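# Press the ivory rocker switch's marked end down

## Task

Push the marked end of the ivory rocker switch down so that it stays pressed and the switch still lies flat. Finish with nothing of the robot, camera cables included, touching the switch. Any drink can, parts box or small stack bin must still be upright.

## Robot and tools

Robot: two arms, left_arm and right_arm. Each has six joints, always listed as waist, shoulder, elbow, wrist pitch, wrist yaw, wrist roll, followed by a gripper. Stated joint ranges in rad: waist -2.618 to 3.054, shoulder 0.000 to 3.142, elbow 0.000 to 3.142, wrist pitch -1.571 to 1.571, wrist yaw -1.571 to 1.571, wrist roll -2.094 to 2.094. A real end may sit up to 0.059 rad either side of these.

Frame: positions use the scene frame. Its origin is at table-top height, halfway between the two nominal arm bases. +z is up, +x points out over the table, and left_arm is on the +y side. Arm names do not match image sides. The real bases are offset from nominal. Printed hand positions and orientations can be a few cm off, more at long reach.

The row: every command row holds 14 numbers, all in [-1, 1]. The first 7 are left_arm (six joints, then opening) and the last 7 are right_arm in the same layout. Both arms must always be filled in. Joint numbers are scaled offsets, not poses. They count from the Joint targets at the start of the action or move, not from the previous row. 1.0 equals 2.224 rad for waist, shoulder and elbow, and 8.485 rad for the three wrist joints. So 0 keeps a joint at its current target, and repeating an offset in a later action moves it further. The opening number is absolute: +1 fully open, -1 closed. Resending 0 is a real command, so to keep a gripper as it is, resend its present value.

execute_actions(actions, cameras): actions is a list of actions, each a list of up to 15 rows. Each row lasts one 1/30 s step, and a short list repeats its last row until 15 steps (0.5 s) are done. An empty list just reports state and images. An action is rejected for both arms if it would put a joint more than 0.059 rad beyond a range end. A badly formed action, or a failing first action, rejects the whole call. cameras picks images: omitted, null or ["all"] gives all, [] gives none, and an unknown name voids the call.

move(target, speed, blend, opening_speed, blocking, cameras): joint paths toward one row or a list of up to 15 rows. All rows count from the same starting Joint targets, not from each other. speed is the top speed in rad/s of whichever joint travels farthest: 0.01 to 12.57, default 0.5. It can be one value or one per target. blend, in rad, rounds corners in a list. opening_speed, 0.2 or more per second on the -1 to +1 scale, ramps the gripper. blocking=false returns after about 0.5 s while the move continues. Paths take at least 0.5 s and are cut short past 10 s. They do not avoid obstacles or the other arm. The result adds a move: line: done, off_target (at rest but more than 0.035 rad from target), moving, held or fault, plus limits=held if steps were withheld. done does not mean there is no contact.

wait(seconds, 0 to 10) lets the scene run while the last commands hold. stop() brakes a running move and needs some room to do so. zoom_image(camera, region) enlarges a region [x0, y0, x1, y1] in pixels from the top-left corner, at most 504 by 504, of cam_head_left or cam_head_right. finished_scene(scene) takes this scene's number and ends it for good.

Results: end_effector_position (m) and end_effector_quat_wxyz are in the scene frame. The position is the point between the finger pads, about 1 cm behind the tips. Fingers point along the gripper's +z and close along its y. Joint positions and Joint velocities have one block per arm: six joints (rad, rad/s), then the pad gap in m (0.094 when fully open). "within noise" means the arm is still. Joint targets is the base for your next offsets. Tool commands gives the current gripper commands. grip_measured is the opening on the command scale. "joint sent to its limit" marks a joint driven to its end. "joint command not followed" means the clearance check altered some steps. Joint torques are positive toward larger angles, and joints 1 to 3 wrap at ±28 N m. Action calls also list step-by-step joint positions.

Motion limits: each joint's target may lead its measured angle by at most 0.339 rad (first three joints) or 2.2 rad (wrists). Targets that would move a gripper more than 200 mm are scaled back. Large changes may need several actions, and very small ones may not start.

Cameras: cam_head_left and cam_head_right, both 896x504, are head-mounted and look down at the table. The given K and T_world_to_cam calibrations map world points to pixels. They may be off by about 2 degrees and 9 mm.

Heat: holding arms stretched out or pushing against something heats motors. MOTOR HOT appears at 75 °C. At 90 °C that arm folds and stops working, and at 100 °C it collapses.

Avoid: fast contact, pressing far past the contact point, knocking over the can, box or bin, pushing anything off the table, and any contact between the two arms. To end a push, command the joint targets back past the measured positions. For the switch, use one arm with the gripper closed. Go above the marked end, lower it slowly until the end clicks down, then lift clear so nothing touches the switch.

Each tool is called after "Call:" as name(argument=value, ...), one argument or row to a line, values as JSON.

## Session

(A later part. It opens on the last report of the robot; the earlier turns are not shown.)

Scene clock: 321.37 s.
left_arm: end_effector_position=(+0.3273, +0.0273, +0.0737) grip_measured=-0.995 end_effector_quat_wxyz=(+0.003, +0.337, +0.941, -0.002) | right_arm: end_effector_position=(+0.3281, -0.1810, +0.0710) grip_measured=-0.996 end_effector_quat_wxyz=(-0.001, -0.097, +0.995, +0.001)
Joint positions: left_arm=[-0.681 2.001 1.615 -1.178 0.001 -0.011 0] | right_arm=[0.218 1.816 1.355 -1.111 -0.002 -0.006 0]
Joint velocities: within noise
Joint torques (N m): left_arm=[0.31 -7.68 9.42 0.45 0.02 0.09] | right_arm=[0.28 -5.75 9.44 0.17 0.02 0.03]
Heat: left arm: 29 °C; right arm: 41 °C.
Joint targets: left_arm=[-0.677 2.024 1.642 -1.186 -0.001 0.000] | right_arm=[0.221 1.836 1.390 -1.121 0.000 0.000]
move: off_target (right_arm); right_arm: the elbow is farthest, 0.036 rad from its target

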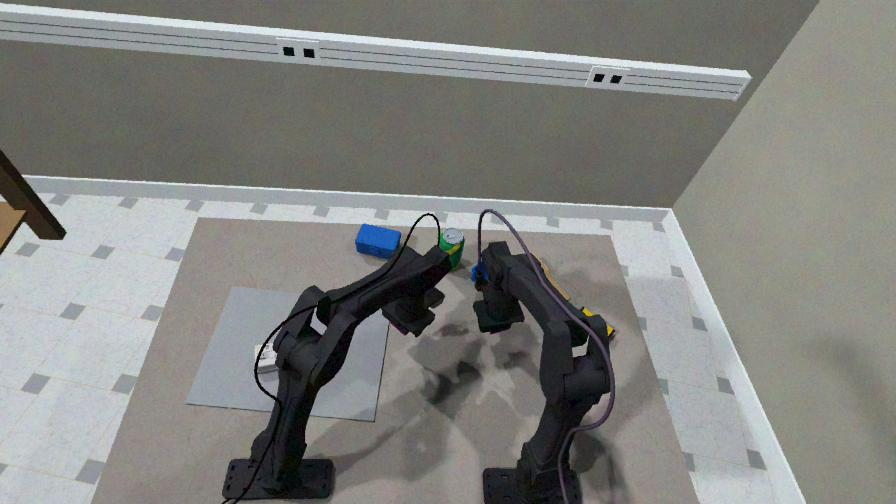

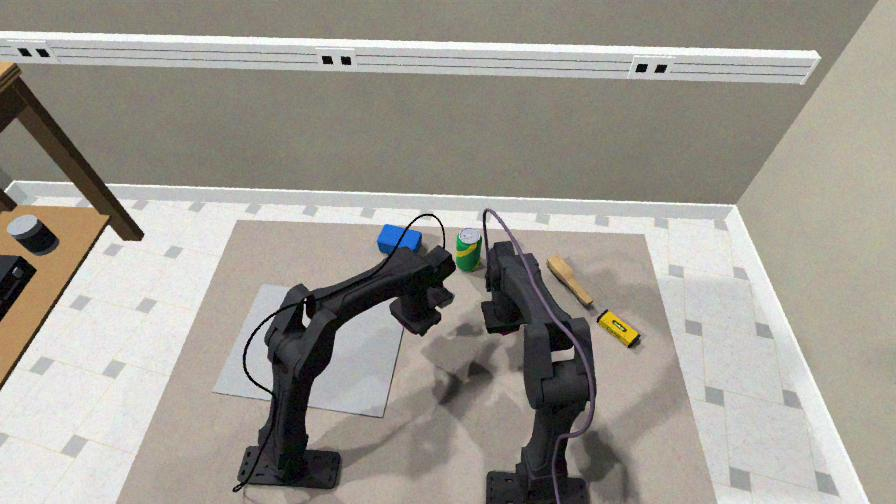

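Call:
move(
  target=[0, 0.0241, -0.0805, 0.0265, 0, 0, -1, 0, 0.0301, -0.0791, 0.0277, 0, 0, -1],
  speed=0.2,
  cameras=[],
)

Scene clock: 324.63 s.
left_arm: end_effector_position=(+0.3276, +0.0271, +0.0182) grip_measured=-0.995 end_effector_quat_wxyz=(+0.003, +0.337, +0.941, -0.002) | right_arm: end_effector_position=(+0.3352, -0.1797, +0.0200) grip_measured=-0.996 end_effector_quat_wxyz=(+0.009, -0.097, +0.995, +0.002)
Joint positions: left_arm=[-0.681 2.055 1.468 -0.977 0.001 -0.011 0] | right_arm=[0.218 1.885 1.231 -0.899 -0.002 -0.006 0]
Joint velocities: within noise
Joint torques (N m): left_arm=[0.31 -7.92 6.06 0.72 0.01 0.07] | right_arm=[0.27 -6.23 4.75 0.58 0.03 0.03]
Heat: left arm: 29 °C; right arm: 41 °C.
Joint targets: left_arm=[-0.677 2.077 1.463 -0.962 -0.001 0.000] | right_arm=[0.221 1.904 1.214 -0.886 0.000 0.000]
move: done
No camera images: "cameras" was empty.

Call:
move(
  target=[0, 0.0022, -0.006, 0.00214, 0, 0, -1, 0, 0.00274, -0.00585, 0.00225, 0, 0, -1],
  speed=0.1,
  cameras=[],
)

Call:
move(
  target=[0, 0.0022, -0.006, 0.00214, 0, 0, -1, 0, 0.00274, -0.00585, 0.00225, 0, 0, -1],
  speed=0.1,
  cameras=[],
)

Scene clock: 330.30 s.
left_arm: end_effector_position=(+0.3281, +0.0266, +0.0155) grip_measured=-0.995 end_effector_quat_wxyz=(+0.006, +0.337, +0.941, -0.003) | right_arm: end_effector_position=(+0.3359, -0.1795, +0.0174) grip_measured=-0.996 end_effector_quat_wxyz=(+0.013, -0.097, +0.995, +0.002)
Joint positions: left_arm=[-0.681 2.055 1.457 -0.959 0.001 -0.01 0] | right_arm=[0.218 1.885 1.22 -0.88 -0.002 -0.006 0]
Joint velocities: within noise
Joint torques (N m): left_arm=[0.24 -7.46 5.79 0.7 0 0.07] | right_arm=[0.27 -5.81 4.62 0.49 0.02 0.04]
Heat: left arm: 28 °C; right arm: 39 °C.
Joint targets: left_arm=[-0.677 2.082 1.450 -0.943 -0.001 0.000] | right_arm=[0.221 1.910 1.202 -0.866 0.000 0.000]
move: done
No camera images: "cameras" was empty.

Scene clock: 331.20 s.
left_arm: end_effector_position=(+0.3272, +0.0274, +0.0093) grip_measured=-0.995 end_effector_quat_wxyz=(+0.004, +0.337, +0.941, -0.002) | right_arm: end_effector_position=(+0.3350, -0.1797, +0.0113) grip_measured=-0.996 end_effector_quat_wxyz=(+0.011, -0.097, +0.995, +0.002)
Joint positions: left_arm=[-0.681 2.063 1.443 -0.941 0.001 -0.01 0] | right_arm=[0.218 1.894 1.206 -0.861 -0.002 -0.006 0]
Joint velocities: within noise
Joint torques (N m): left_arm=[0.17 -7.72 5.86 0.71 0.02 0.08] | right_arm=[0.27 -6.09 4.56 0.54 0.02 0.03]
Heat: left arm: 28 °C; right arm: 39 °C.
Joint targets: left_arm=[-0.677 2.087 1.436 -0.926 -0.001 0.000] | right_arm=[0.221 1.915 1.188 -0.847 0.000 0.000]
move: done
No camera images: "cameras" was empty.

Call:
move(
  target=[0, 0.0022, -0.006, 0.00214, 0, 0, -1, 0, 0.00274, -0.00585, 0.00225, 0, 0, -1],
  speed=0.1,
  cameras=[],
)

Call:
move(
  target=[0, 0.0022, -0.006, 0.00214, 0, 0, -1, 0, 0.00274, -0.00585, 0.00225, 0, 0, -1],
  speed=0.1,
)

Call:
zoom_image(
  camera="cam_head_left",
  region=[380, 270, 480, 370],
)

Call:
zoom_image(
  camera="cam_head_left",
  region=[470, 270, 570, 370],
)

Scene clock: 333.67 s.
left_arm: end_effector_position=(+0.3269, +0.0276, +0.0068) grip_measured=-0.995 end_effector_quat_wxyz=(+0.006, +0.337, +0.941, -0.003) | right_arm: end_effector_position=(+0.3341, -0.1799, +0.0063) grip_measured=-0.996 end_effector_quat_wxyz=(+0.010, -0.097, +0.995, +0.002)
Joint positions: left_arm=[-0.681 2.063 1.432 -0.928 0.001 -0.01 0] | right_arm=[0.218 1.901 1.193 -0.842 -0.002 -0.006 0]
Joint velocities: within noise
Joint torques (N m): left_arm=[0.31 -7.35 5.59 0.76 -0.02 0.08] | right_arm=[0.28 -6.12 4.55 0.55 0.02 0.03]
Heat: left arm: 28 °C; right arm: 39 °C.
Joint targets: left_arm=[-0.677 2.092 1.423 -0.907 -0.001 0.000] | right_arm=[0.221 1.922 1.175 -0.828 0.000 0.000]
move: done
No camera images: "cameras" was empty.

Scene clock: 334.37 s.
left_arm: end_effector_position=(+0.3268, +0.0277, +0.0061) grip_measured=-0.995 end_effector_quat_wxyz=(+0.006, +0.337, +0.941, -0.003) | right_arm: end_effector_position=(+0.3355, -0.1796, +0.0052) grip_measured=-0.996 end_effector_quat_wxyz=(+0.014, -0.097, +0.995, +0.002)
Joint positions: left_arm=[-0.681 2.063 1.429 -0.924 0.001 -0.01 0] | right_arm=[0.218 1.901 1.188 -0.829 -0.002 -0.006 0]
Joint velocities: within noise
Joint torques (N m): left_arm=[0.14 -7.05 4.64 0.89 0 0.05] | right_arm=[0.27 -5.68 3.9 0.63 0.02 0.03]
Heat: left arm: 28 °C; right arm: 39 °C.
Joint targets: left_arm=[-0.677 2.097 1.410 -0.889 -0.001 0.000] | right_arm=[0.221 1.928 1.162 -0.809 0.000 0.000]
move: done

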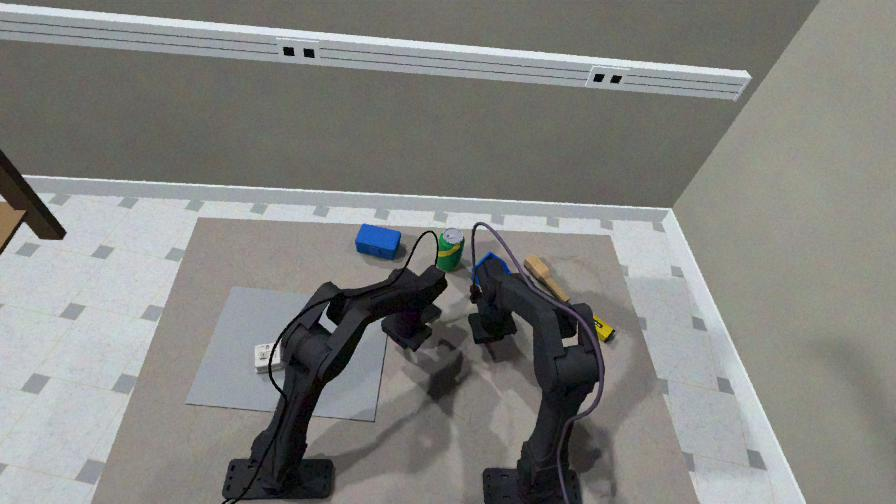

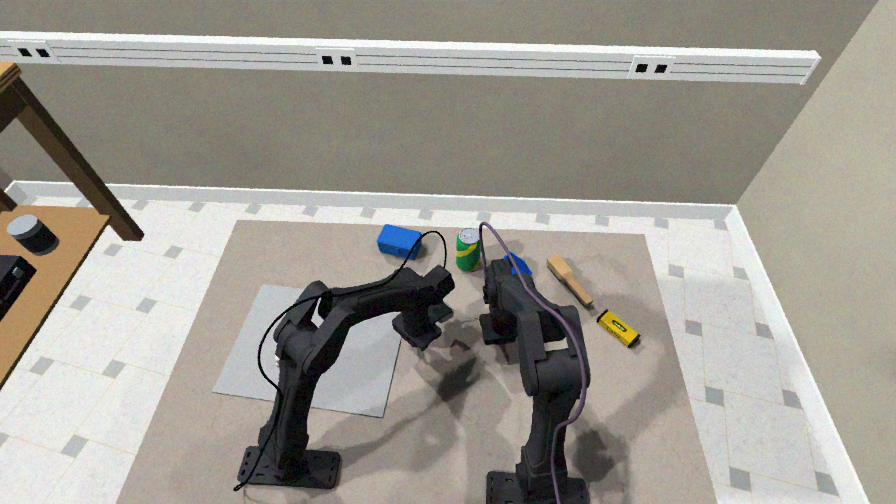

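Scaled by 5.040 from the camera's 896x504 image, which has a finer 1280x720 frame.

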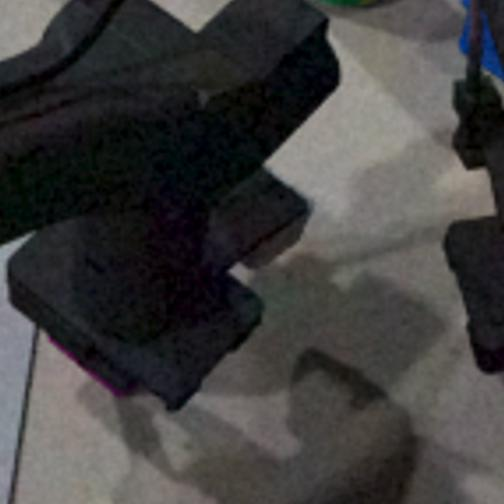

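Scaled by 5.040 from the camera's 896x504 image, which has a finer 1280x720 frame.

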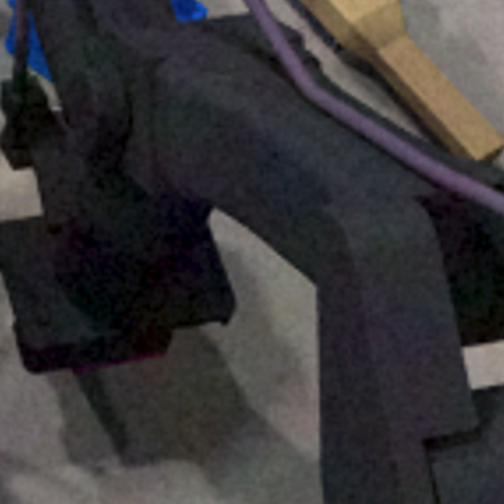

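Call:
move(
  target=[
    [0, -0.2248, 0, 0, 0, 0, -1, 0, -0.1799, 0, 0, 0, 0, -1],
    [0.3112, -0.2496, -0.4757, 0.2126, -0.0166, -0.0053, -1, -0.1048, -0.1691, -0.3503, 0.1982, -0.0005, -0.0022, -1],
  ],
  speed=[0.6, 1.2],
  blend=0.1,
)

Scene clock: 343.43 s.
left_arm: end_effector_position=(+0.4311, +0.2925, +0.0956) grip_measured=-0.995 end_effector_quat_wxyz=(+0.584, -0.048, +0.809, +0.040) | right_arm: end_effector_position=(+0.4108, -0.2582, +0.1106) grip_measured=-0.996 end_effector_quat_wxyz=(+0.593, +0.008, +0.805, -0.016)
Joint positions: left_arm=[0.01 1.571 0.356 0.894 -0.128 -0.035 0] | right_arm=[-0.008 1.544 0.4 0.843 -0.002 -0.017 0]
Joint velocities: within noise
Joint torques (N m): left_arm=[0.42 -7.35 5.45 2.4 -0.15 -0.14] | right_arm=[-0.36 -3.9 4.51 2.43 -0.04 -0.04]
Heat: left arm: 29 °C; right arm: 38 °C.
Joint targets: left_arm=[0.015 1.542 0.352 0.915 -0.141 -0.045] | right_arm=[-0.012 1.551 0.383 0.873 -0.004 -0.019]
move: done

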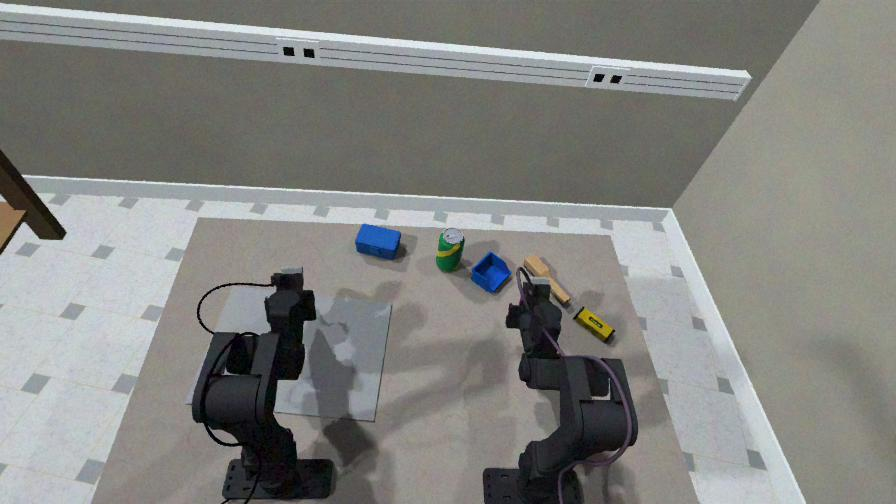

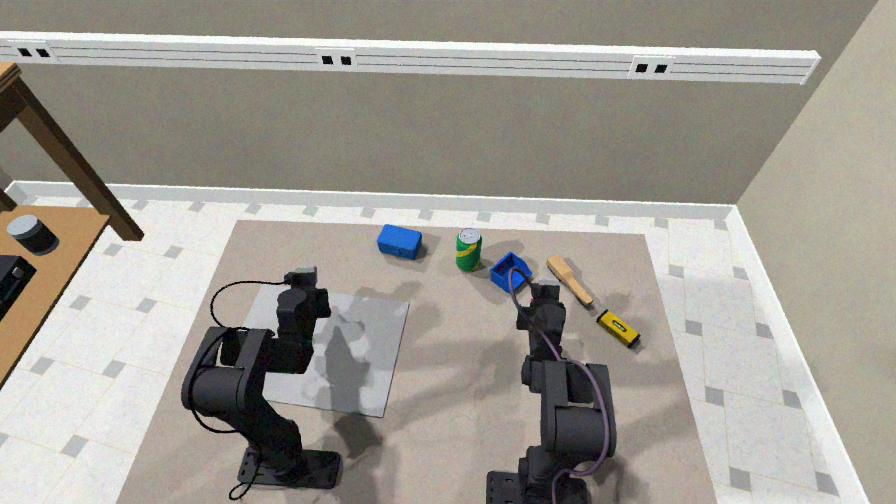

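Call:
move(
  target=[
    [0.078, 0.008, 0.226, -0.0704, 0.0083, -0.082, -1, 0, 0, 0, 0, 0, 0, -1],
    [0.1295, 0.0148, 0.3228, -0.2345, 0.0166, -0.1638, -1, 0, 0, 0, 0, 0, 0, -1],
    [0.1295, 0.0351, 0.2720, -0.2154, 0.0166, -0.1638, -1, 0, 0, 0, 0, 0, 0, -1],
    [0.1295, 0.0508, 0.2496, -0.2054, 0.0166, -0.1638, -1, 0, 0, 0, 0, 0, 0, -1],
    [0.1295, 0.0148, 0.3228, -0.2345, 0.0166, -0.1638, -1, 0, 0, 0, 0, 0, 0, -1],
    [0.3545, 0.0, 0.3328, -0.2345, 0.0166, -0.1638, -1, 0, 0, 0, 0, 0, 0, -1],
  ],
  speed=[1.5, 1.5, 0.4, 0.2, 0.6, 1.5],
  blend=[0.2, 0.05, 0, 0, 0.05, 0],
)

Call:
zoom_image(
  camera="cam_head_left",
  region=[252, 340, 292, 376],
)

Call:
zoom_image(
  camera="cam_head_right",
  region=[270, 335, 310, 371],
)

Scene clock: 352.60 s.
left_arm: end_effector_position=(+0.2228, +0.4591, +0.0680) grip_measured=-0.995 end_effector_quat_wxyz=(-0.002, +0.893, -0.450, +0.004) | right_arm: end_effector_position=(+0.4109, -0.2582, +0.1109) grip_measured=-0.996 end_effector_quat_wxyz=(+0.593, +0.008, +0.805, -0.016)
Joint positions: left_arm=[0.802 1.574 1.068 -1.06 0.006 -1.425 0] | right_arm=[-0.008 1.544 0.4 0.844 -0.002 -0.017 0]
Joint velocities: within noise
Joint torques (N m): left_arm=[0.16 -8.23 9.01 0.42 -0.07 -0.12] | right_arm=[-0.38 -3.9 4.52 2.42 -0.04 -0.04]
Heat: left arm: 28 °C; right arm: 41 °C.
Joint targets: left_arm=[0.804 1.542 1.092 -1.075 -0.001 -1.435] | right_arm=[-0.012 1.551 0.383 0.873 -0.004 -0.019]
move: done

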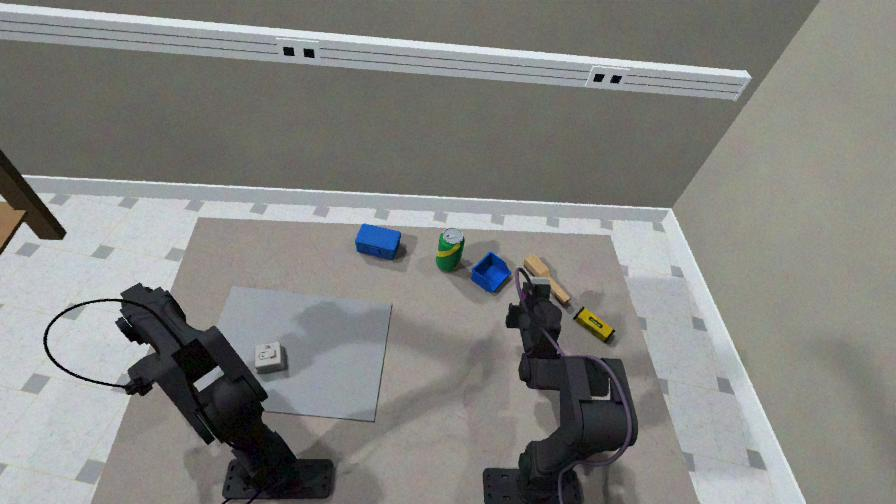

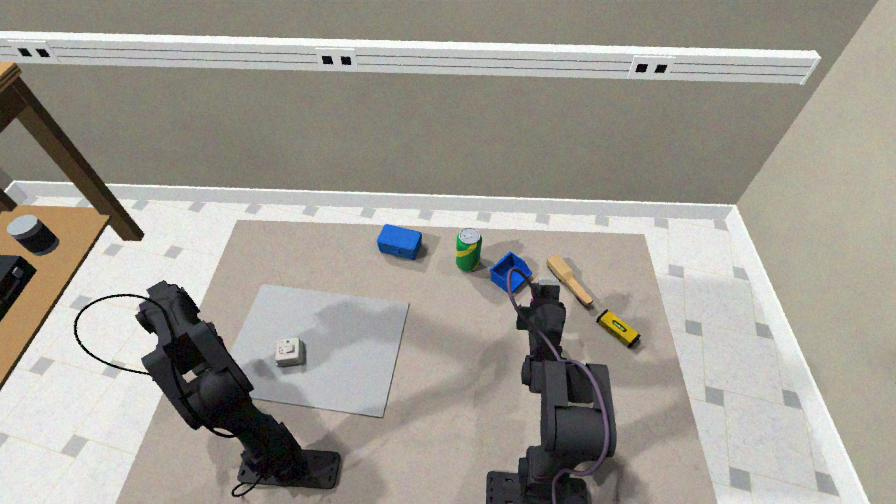

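Scaled by 12.600 from the camera's 896x504 image, which has a finer 1280x720 frame.

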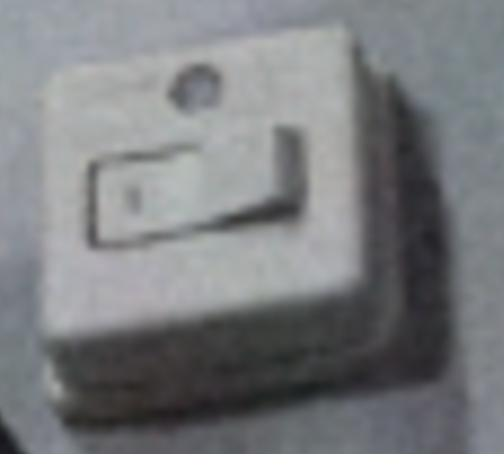

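Scaled by 12.600 from the camera's 896x504 image, which has a finer 1280x720 frame.

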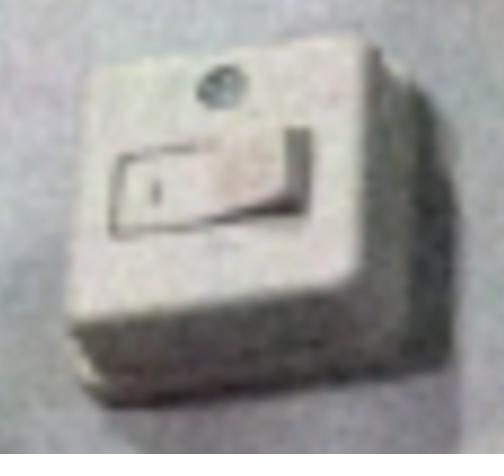

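Call:
move(
  target=[
    [-0.15, 0.0, -0.1, 0.07, -0.008, 0.08, -1, 0, 0, 0, 0, 0, 0, -1],
    [-0.3545, 0.0, -0.333, 0.2345, -0.0166, 0.1638, 1, 0, 0, 0, 0, 0, 0, 1],
  ],
  speed=2.5,
  blend=0.2,
  cameras=[],
)

Scene clock: 373.97 s.
left_arm: end_effector_position=(+0.4316, +0.2968, +0.0970) grip_measured=+0.999 end_effector_quat_wxyz=(+0.586, -0.061, +0.807, +0.037) | right_arm: end_effector_position=(+0.4109, -0.2582, +0.1109) grip_measured=+0.997 end_effector_quat_wxyz=(+0.593, +0.008, +0.805, -0.016)
Joint positions: left_arm=[0.021 1.571 0.359 0.894 -0.128 -0.055 0.094] | right_arm=[-0.008 1.544 0.4 0.844 -0.002 -0.017 0.094]
Joint velocities: within noise
Joint torques (N m): left_arm=[-0.54 -7.27 5.19 2.41 -0.14 0.05] | right_arm=[-0.36 -3.92 4.53 2.42 -0.04 -0.04]
Heat: left arm: 29 °C; right arm: 43 °C.
Joint targets: left_arm=[0.015 1.542 0.351 0.915 -0.141 -0.045] | right_arm=[-0.012 1.551 0.383 0.872 -0.004 -0.019]
move: done
No camera images: "cameras" was empty.

Call:
execute_actions(
  actions=[],
)

Call:
zoom_image(
  camera="cam_head_left",
  region=[270, 30, 330, 75],
)

Call:
zoom_image(
  camera="cam_head_right",
  region=[310, 38, 370, 83],
)

Call:
zoom_image(
  camera="cam_head_left",
  region=[220, 440, 340, 504],
)

Call:
zoom_image(
  camera="cam_head_right",
  region=[480, 440, 600, 504],
)

Scene clock: 377.20 s.
left_arm: end_effector_position=(+0.4317, +0.2968, +0.0971) grip_measured=+0.999 end_effector_quat_wxyz=(+0.586, -0.061, +0.807, +0.037) | right_arm: end_effector_position=(+0.4109, -0.2582, +0.1110) grip_measured=+0.997 end_effector_quat_wxyz=(+0.593, +0.008, +0.805, -0.016)
Joint positions: left_arm=[0.021 1.571 0.359 0.894 -0.128 -0.055 0.094] | right_arm=[-0.008 1.544 0.4 0.844 -0.002 -0.017 0.094]
Joint velocities: within noise
Joint torques (N m): left_arm=[-0.44 -7.34 5.12 2.37 -0.2 0.09] | right_arm=[-0.36 -3.89 4.52 2.42 -0.03 -0.04]
Heat: left arm: 29 °C; right arm: 43 °C.
Joint targets: left_arm=[0.015 1.542 0.351 0.915 -0.141 -0.045] | right_arm=[-0.012 1.551 0.383 0.873 -0.004 -0.019]
Tool commands: left_gripper/opening=+1.0 right_gripper/opening=+1.0

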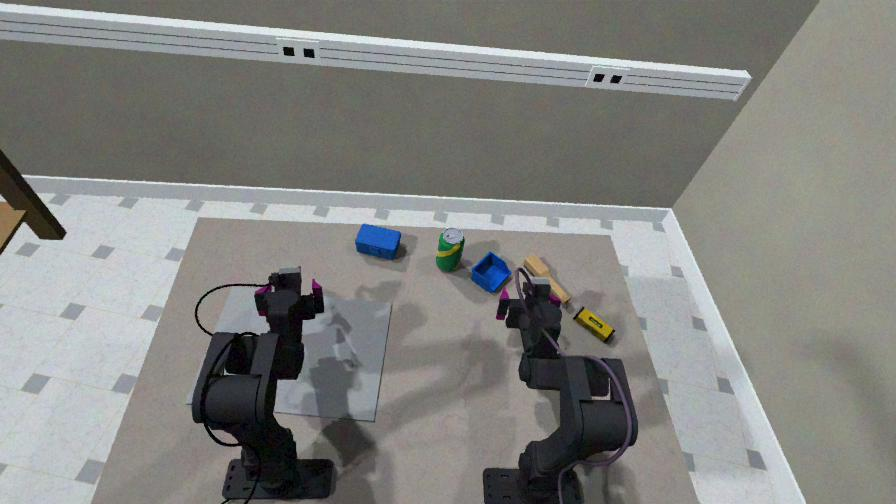

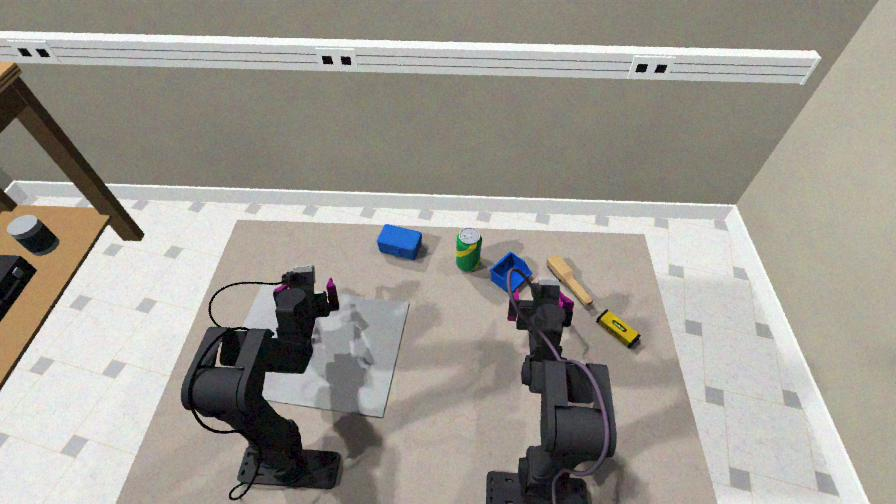

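Scaled by 8.400 from the camera's 896x504 image, which has a finer 1280x720 frame.

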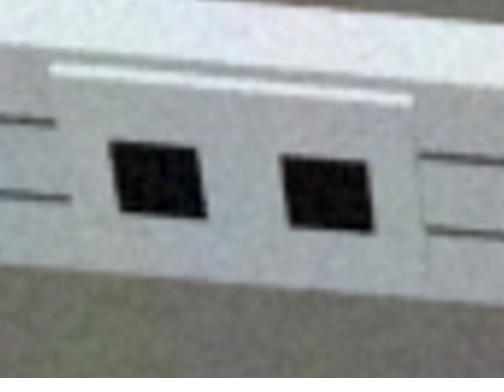

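Scaled by 8.400 from the camera's 896x504 image, which has a finer 1280x720 frame.

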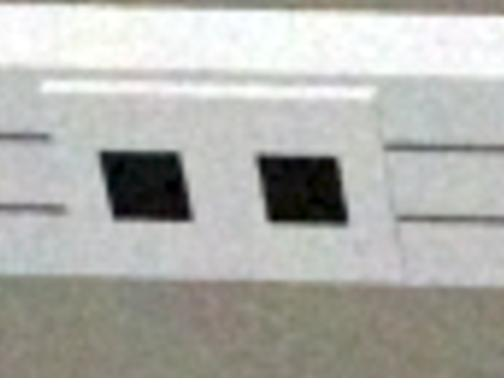

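Scaled by 4.200 from the camera's 896x504 image, which has a finer 1280x720 frame.

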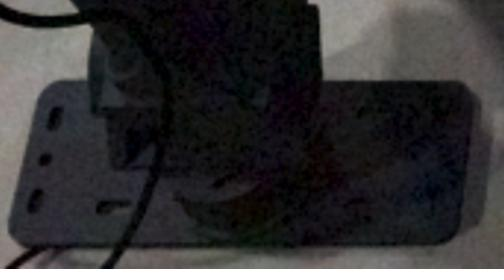

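Scaled by 4.200 from the camera's 896x504 image, which has a finer 1280x720 frame.

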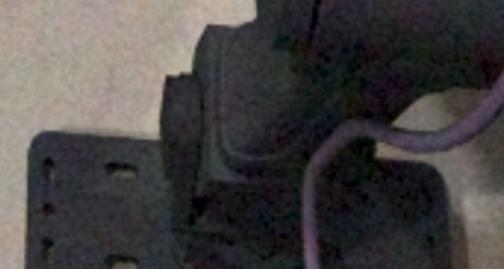

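Call:
finished_scene(
  scene=1,
)

The scene is finished: the task was done.


## Next scene

The same job, from a new start.

Call:
execute_actions(
  actions=[],
)

Scene clock: 0.00 s.
left_arm: end_effector_position=(+0.4364, +0.2538, +0.1116) grip_measured=+1.000 end_effector_quat_wxyz=(+0.579, +0.028, +0.810, -0.084) | right_arm: end_effector_position=(+0.3944, -0.2769, +0.0830) grip_measured=+1.000 end_effector_quat_wxyz=(+0.563, +0.034, +0.826, +0.021)
Joint positions: left_arm=[0.065 1.514 0.411 0.774 0.215 -0.036 0.094] | right_arm=[-0.117 1.567 0.353 0.835 -0.132 0.026 0.094]
Joint velocities: within noise
Joint torques (N m): no reading
Heat: left arm: 25 °C; right arm: 30 °C.
Joint targets: left_arm=[0.065 1.504 0.421 0.784 0.216 -0.036] | right_arm=[-0.117 1.560 0.360 0.835 -0.133 0.026]
Tool commands: left_gripper/opening=+1.0 right_gripper/opening=+1.0

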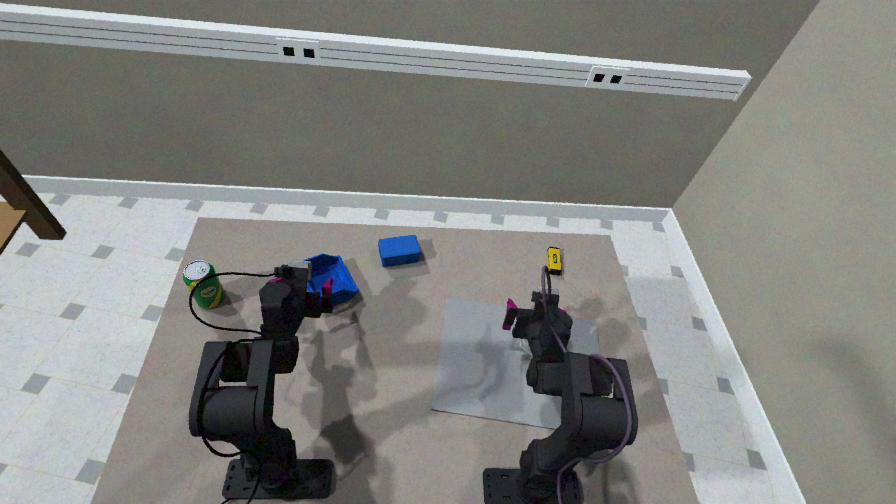

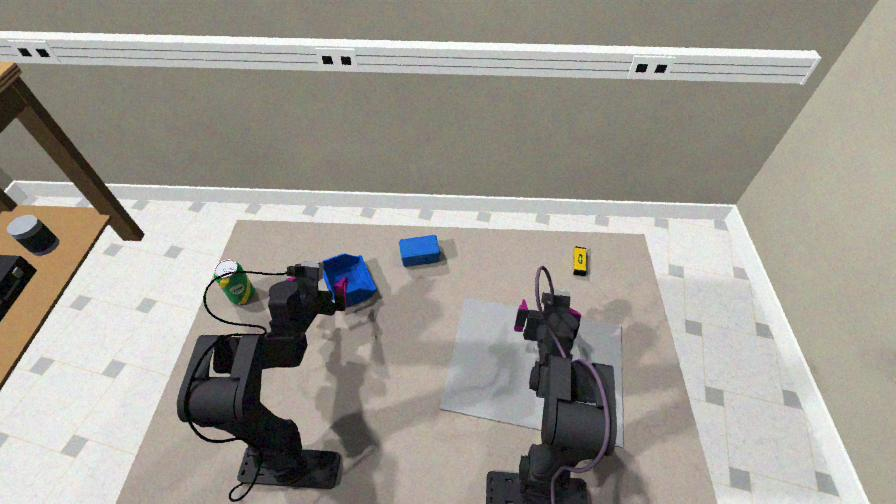

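Call:
move(
  target=[
    [0, 0, 0, 0, 0, 0, 1, -0.12, -0.13, 0, 0, 0, 0, -1],
    [0, 0, 0, 0, 0, 0, 1, -0.36, -0.16, 0.1, 0, 0.0157, 0, -1],
  ],
  speed=2.0,
  blend=0.2,
)

Call:
zoom_image(
  camera="cam_head_left",
  region=[490, 310, 590, 390],
)

Call:
zoom_image(
  camera="cam_head_right",
  region=[500, 310, 600, 390],
)

Scene clock: 2.43 s.
left_arm: end_effector_position=(+0.4364, +0.2538, +0.1116) grip_measured=+1.000 end_effector_quat_wxyz=(+0.579, +0.028, +0.810, -0.084) | right_arm: end_effector_position=(+0.2434, -0.5706, +0.2992) grip_measured=-0.997 end_effector_quat_wxyz=(+0.681, +0.302, +0.577, -0.335)
Joint positions: left_arm=[0.065 1.514 0.411 0.774 0.215 -0.036 0.094] | right_arm=[-0.915 1.221 0.551 0.823 -0.006 0.026 0]
Joint velocities: within noise
Joint torques (N m): left_arm=[-0.12 -5.41 7.28 2.23 0.09 -0.02] | right_arm=[-0.25 -4.21 10.21 2.13 0.05 -0.03]
Heat: left arm: 25 °C; right arm: 30 °C.
Joint targets: left_arm=[0.065 1.504 0.421 0.784 0.216 -0.036] | right_arm=[-0.918 1.204 0.582 0.835 0.000 0.026]
move: done; blend cut to 0.1446 rad at target 1

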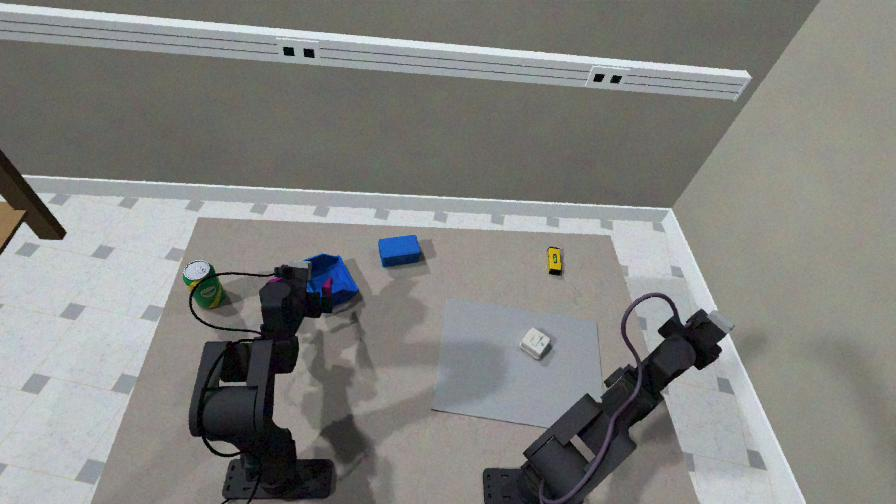

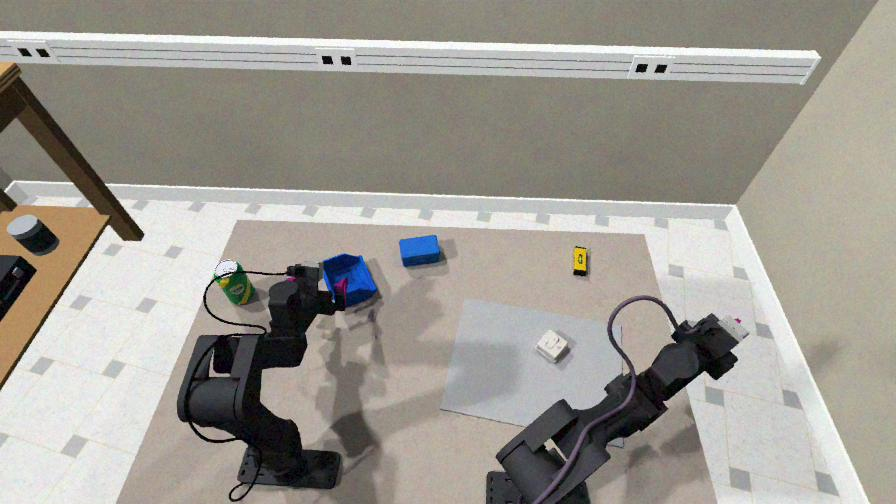

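Scaled by 5.040 from the camera's 896x504 image, which has a finer 1280x720 frame.

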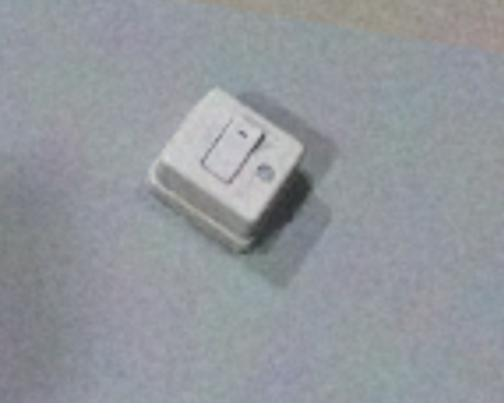

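Scaled by 5.040 from the camera's 896x504 image, which has a finer 1280x720 frame.

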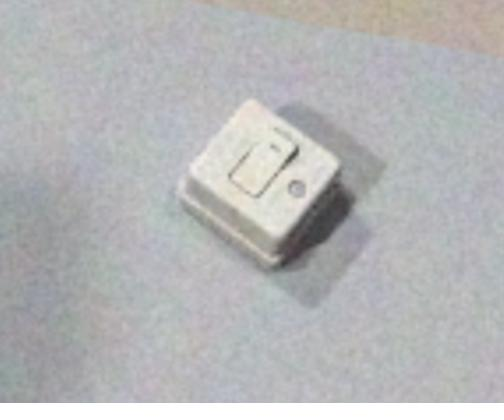

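Call:
move(
  target=[
    [0, 0, 0, 0, 0, 0, 1, 0.2, 0.12, 0.25, -0.07, 0, 0.027, -1],
    [0, 0, 0, 0, 0, 0, 1, 0.3452, 0.2903, 0.3578, -0.2278, 0, 0.0542, -1],
    [0, 0, 0, 0, 0, 0, 1, 0.3452, 0.3072, 0.3119, -0.2121, 0, 0.0542, -1],
    [0, 0, 0, 0, 0, 0, 1, 0.3452, 0.32, 0.2907, -0.2032, 0, 0.0542, -1],
    [0, 0, 0, 0, 0, 0, 1, 0.3452, 0.2903, 0.3578, -0.2278, 0, 0.0542, -1],
    [0, 0, 0, 0, 0, 0, 1, 0.12, 0.26, 0.3578, -0.2278, 0, 0.0542, -1],
  ],
  speed=[1.8, 1.8, 0.4, 0.2, 0.6, 1.8],
  blend=[0.2, 0.05, 0, 0, 0.05, 0],
)

Call:
zoom_image(
  camera="cam_head_left",
  region=[510, 320, 560, 364],
)

Call:
zoom_image(
  camera="cam_head_right",
  region=[530, 320, 580, 364],
)

Scene clock: 13.70 s.
left_arm: end_effector_position=(+0.4364, +0.2538, +0.1116) grip_measured=+1.000 end_effector_quat_wxyz=(+0.579, +0.028, +0.810, -0.084) | right_arm: end_effector_position=(+0.2634, -0.4542, +0.0690) grip_measured=-0.997 end_effector_quat_wxyz=(+0.008, +0.550, +0.835, -0.001)
Joint positions: left_arm=[0.065 1.514 0.411 0.774 0.215 -0.036 0.094] | right_arm=[-0.655 1.815 1.346 -1.085 0.001 0.48 0]
Joint velocities: within noise
Joint torques (N m): left_arm=[-0.01 -5.24 7.36 2.21 0.08 -0.03] | right_arm=[0.34 -9.59 9.16 0.28 -0.02 0.03]
Heat: left arm: 27 °C; right arm: 32 °C.
Joint targets: left_arm=[0.065 1.504 0.421 0.784 0.216 -0.036] | right_arm=[-0.651 1.783 1.378 -1.098 0.000 0.486]
move: done

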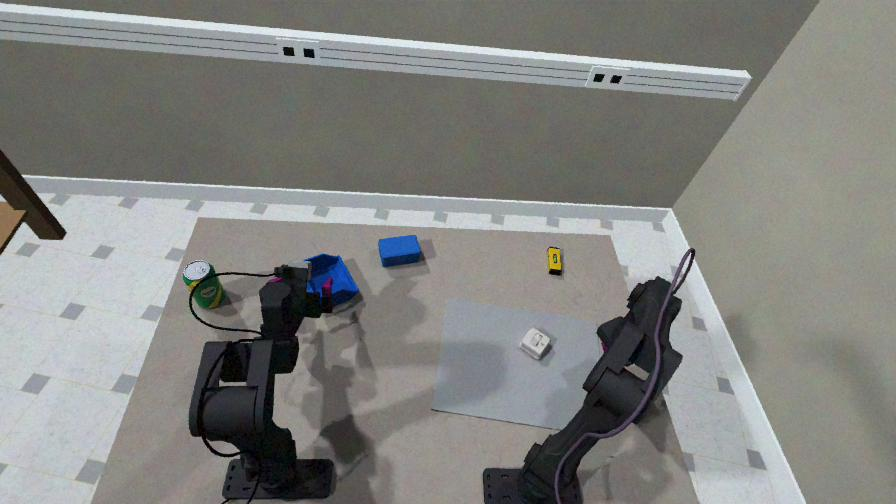

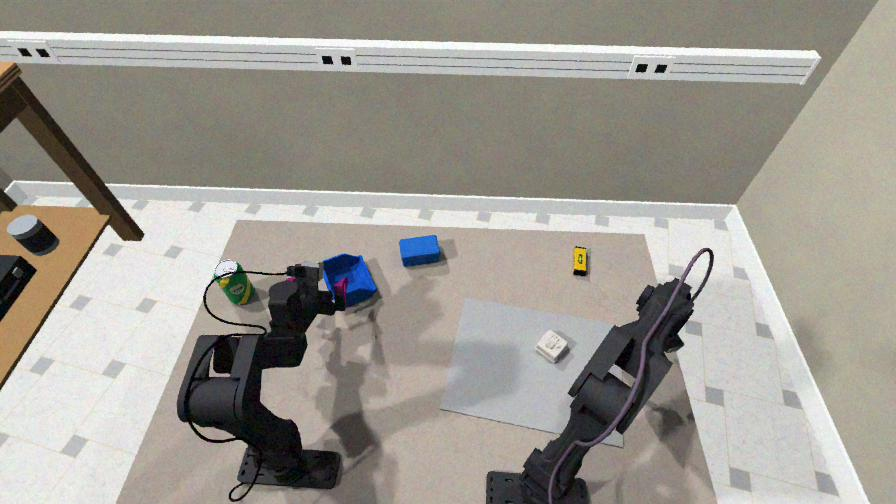

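Scaled by 10.080 from the camera's 896x504 image, which has a finer 1280x720 frame.

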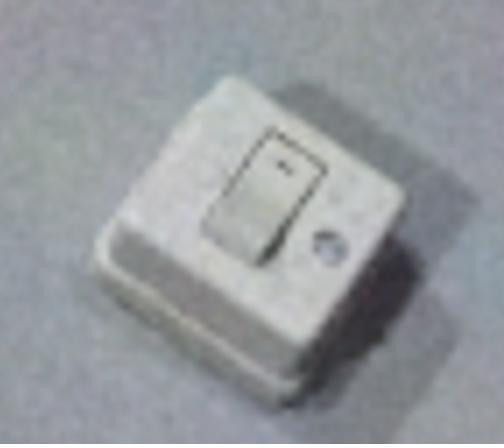

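Scaled by 10.080 from the camera's 896x504 image, which has a finer 1280x720 frame.

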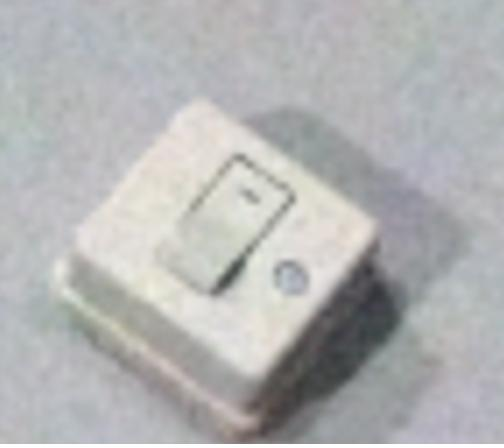

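Call:
finished_scene(
  scene=2,
)

The scene is finished: the task was done.


## Next scene

The same job, from a new start.

Call:
execute_actions(
  actions=[],
)

Scene clock: 0.00 s.
left_arm: end_effector_position=(+0.4252, +0.2846, +0.1121) grip_measured=+1.000 end_effector_quat_wxyz=(+0.604, -0.041, +0.796, +0.012) | right_arm: end_effector_position=(+0.4148, -0.2792, +0.1161) grip_measured=+1.000 end_effector_quat_wxyz=(+0.622, +0.064, +0.779, -0.053)
Joint positions: left_arm=[0.015 1.501 0.327 0.9 -0.072 -0.052 0.094] | right_arm=[-0.001 1.617 0.385 1.006 0.133 0.026 0.094]
Joint velocities: within noise
Joint torques (N m): no reading
Heat: left arm: 24 °C; right arm: 27 °C.
Joint targets: left_arm=[0.015 1.492 0.336 0.909 -0.072 -0.052] | right_arm=[-0.001 1.609 0.393 1.009 0.134 0.026]
Tool commands: left_gripper/opening=+1.0 right_gripper/opening=+1.0

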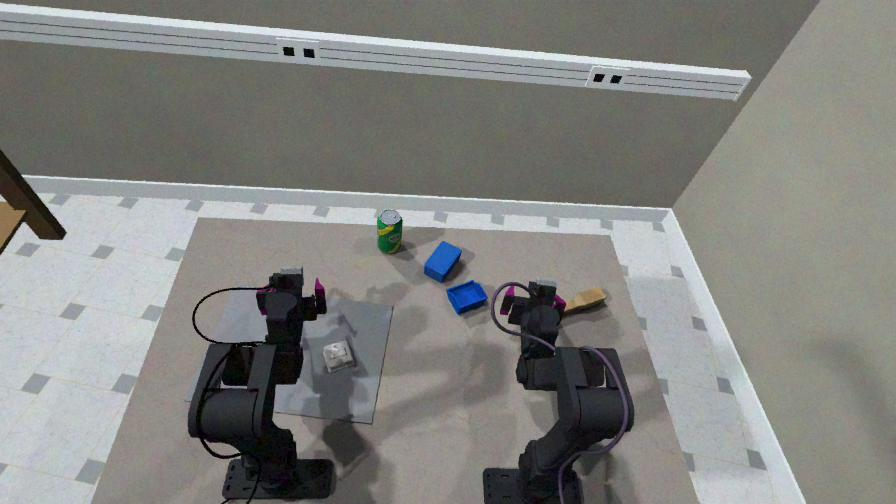

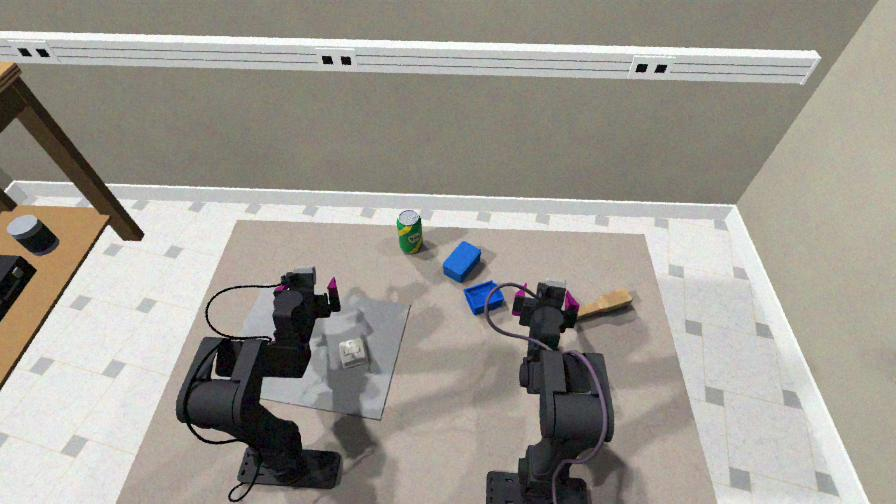

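Call:
zoom_image(
  camera="cam_head_left",
  region=[310, 330, 370, 380],
)

Call:
zoom_image(
  camera="cam_head_right",
  region=[325, 327, 385, 377],
)

Scaled by 8.400 from the camera's 896x504 image, which has a finer 1280x720 frame.

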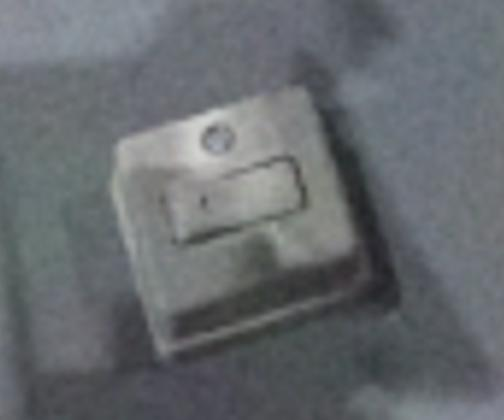

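Scaled by 8.400 from the camera's 896x504 image, which has a finer 1280x720 frame.

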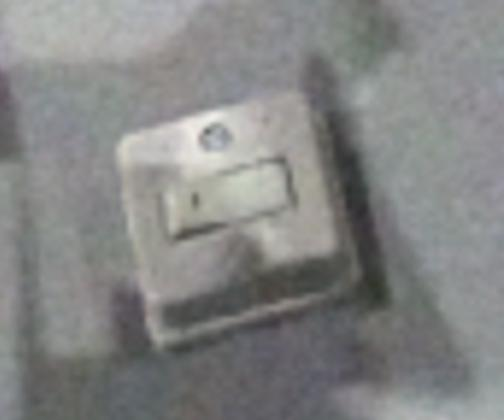

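Call:
move(
  target=[
    [-0.09, 0.01, 0.236, -0.07, 0.005, 0.06, -1, 0, 0, 0, 0, 0, 0, 1],
    [-0.1463, 0.0461, 0.3369, -0.2322, 0.0085, 0.1187, -1, 0, 0, 0, 0, 0, 0, 1],
    [-0.1463, 0.0661, 0.2891, -0.2151, 0.0085, 0.1187, -1, 0, 0, 0, 0, 0, 0, 1],
    [-0.1463, 0.0817, 0.2664, -0.2051, 0.0085, 0.1187, -1, 0, 0, 0, 0, 0, 0, 1],
    [-0.1463, 0.0461, 0.3369, -0.2322, 0.0085, 0.1187, -1, 0, 0, 0, 0, 0, 0, 1],
    [0.08, 0.02, 0.3369, -0.2322, 0.0085, 0.1187, -1, 0, 0, 0, 0, 0, 0, 1],
  ],
  speed=[1.8, 1.8, 0.4, 0.2, 0.6, 1.8],
  blend=[0.2, 0.05, 0, 0, 0.05, 0],
)

Call:
zoom_image(
  camera="cam_head_left",
  region=[315, 333, 365, 377],
)

Call:
zoom_image(
  camera="cam_head_right",
  region=[328, 330, 378, 374],
)

Scene clock: 9.40 s.
left_arm: end_effector_position=(+0.2969, +0.3203, +0.0681) grip_measured=-0.995 end_effector_quat_wxyz=(+0.004, +0.376, +0.927, +0.008) | right_arm: end_effector_position=(+0.4145, -0.2793, +0.1151) grip_measured=+1.000 end_effector_quat_wxyz=(+0.620, +0.064, +0.780, -0.054)
Joint positions: left_arm=[0.19 1.568 1.063 -1.05 -0.009 0.944 0] | right_arm=[-0.001 1.617 0.385 1.002 0.134 0.026 0.094]
Joint velocities: within noise
Joint torques (N m): left_arm=[0.12 -8.13 8.68 0.43 0.11 0.1] | right_arm=[-0.01 -5.31 5.97 2.15 0.02 -0.03]
Heat: left arm: 25 °C; right arm: 30 °C.
Joint targets: left_arm=[0.193 1.537 1.085 -1.061 0.000 0.954] | right_arm=[-0.001 1.609 0.393 1.009 0.134 0.026]
move: done

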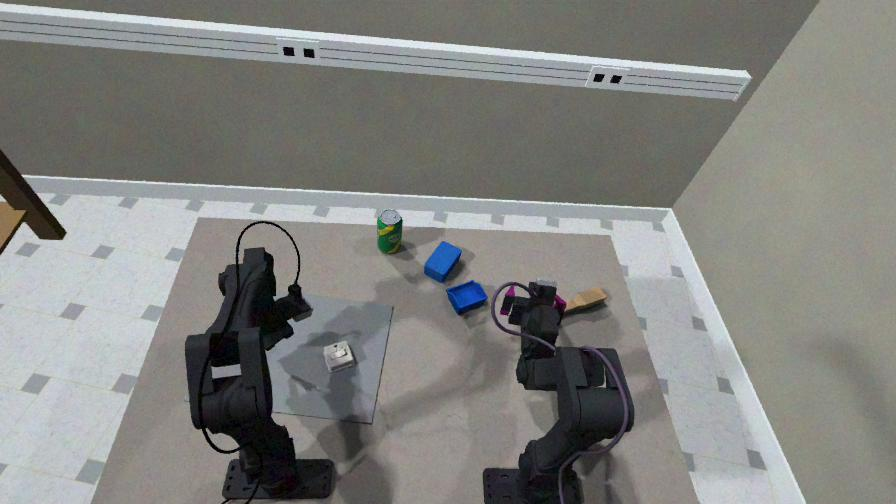

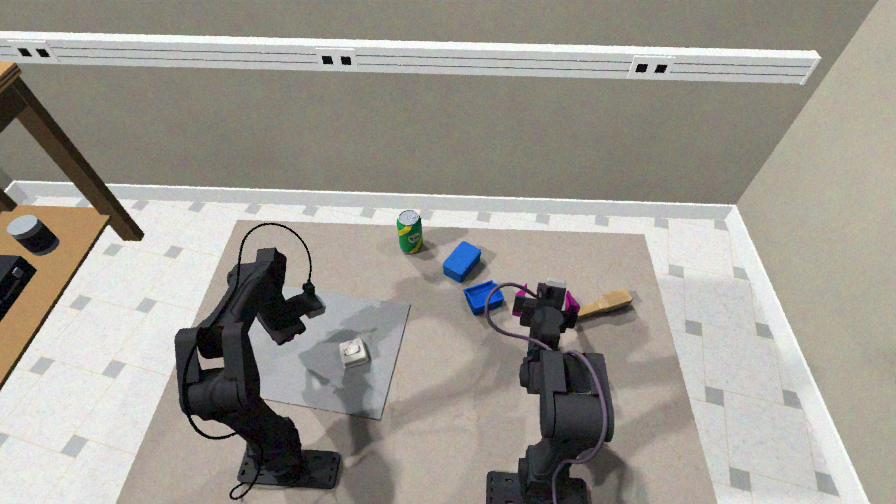

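Scaled by 10.080 from the camera's 896x504 image, which has a finer 1280x720 frame.

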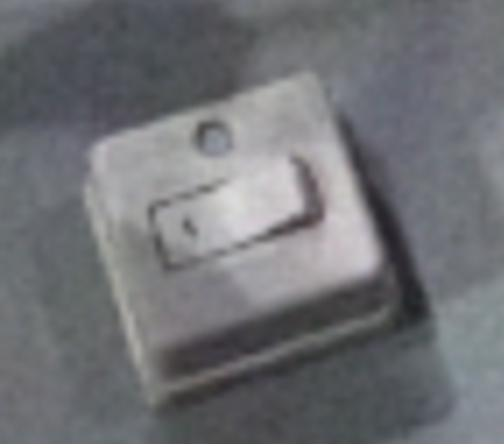

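Scaled by 10.080 from the camera's 896x504 image, which has a finer 1280x720 frame.

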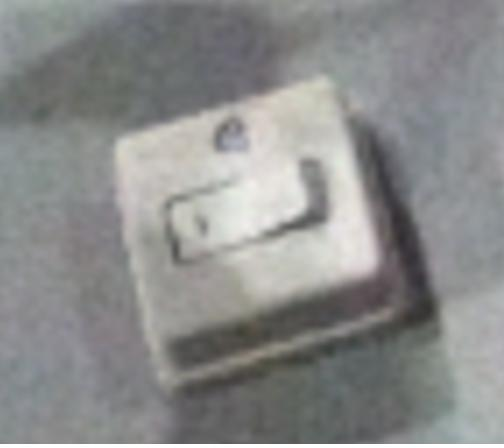

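Toggled: the marked end is down and the other end is raised.

Call:
finished_scene(
  scene=3,
)

The scene is finished: the task was done.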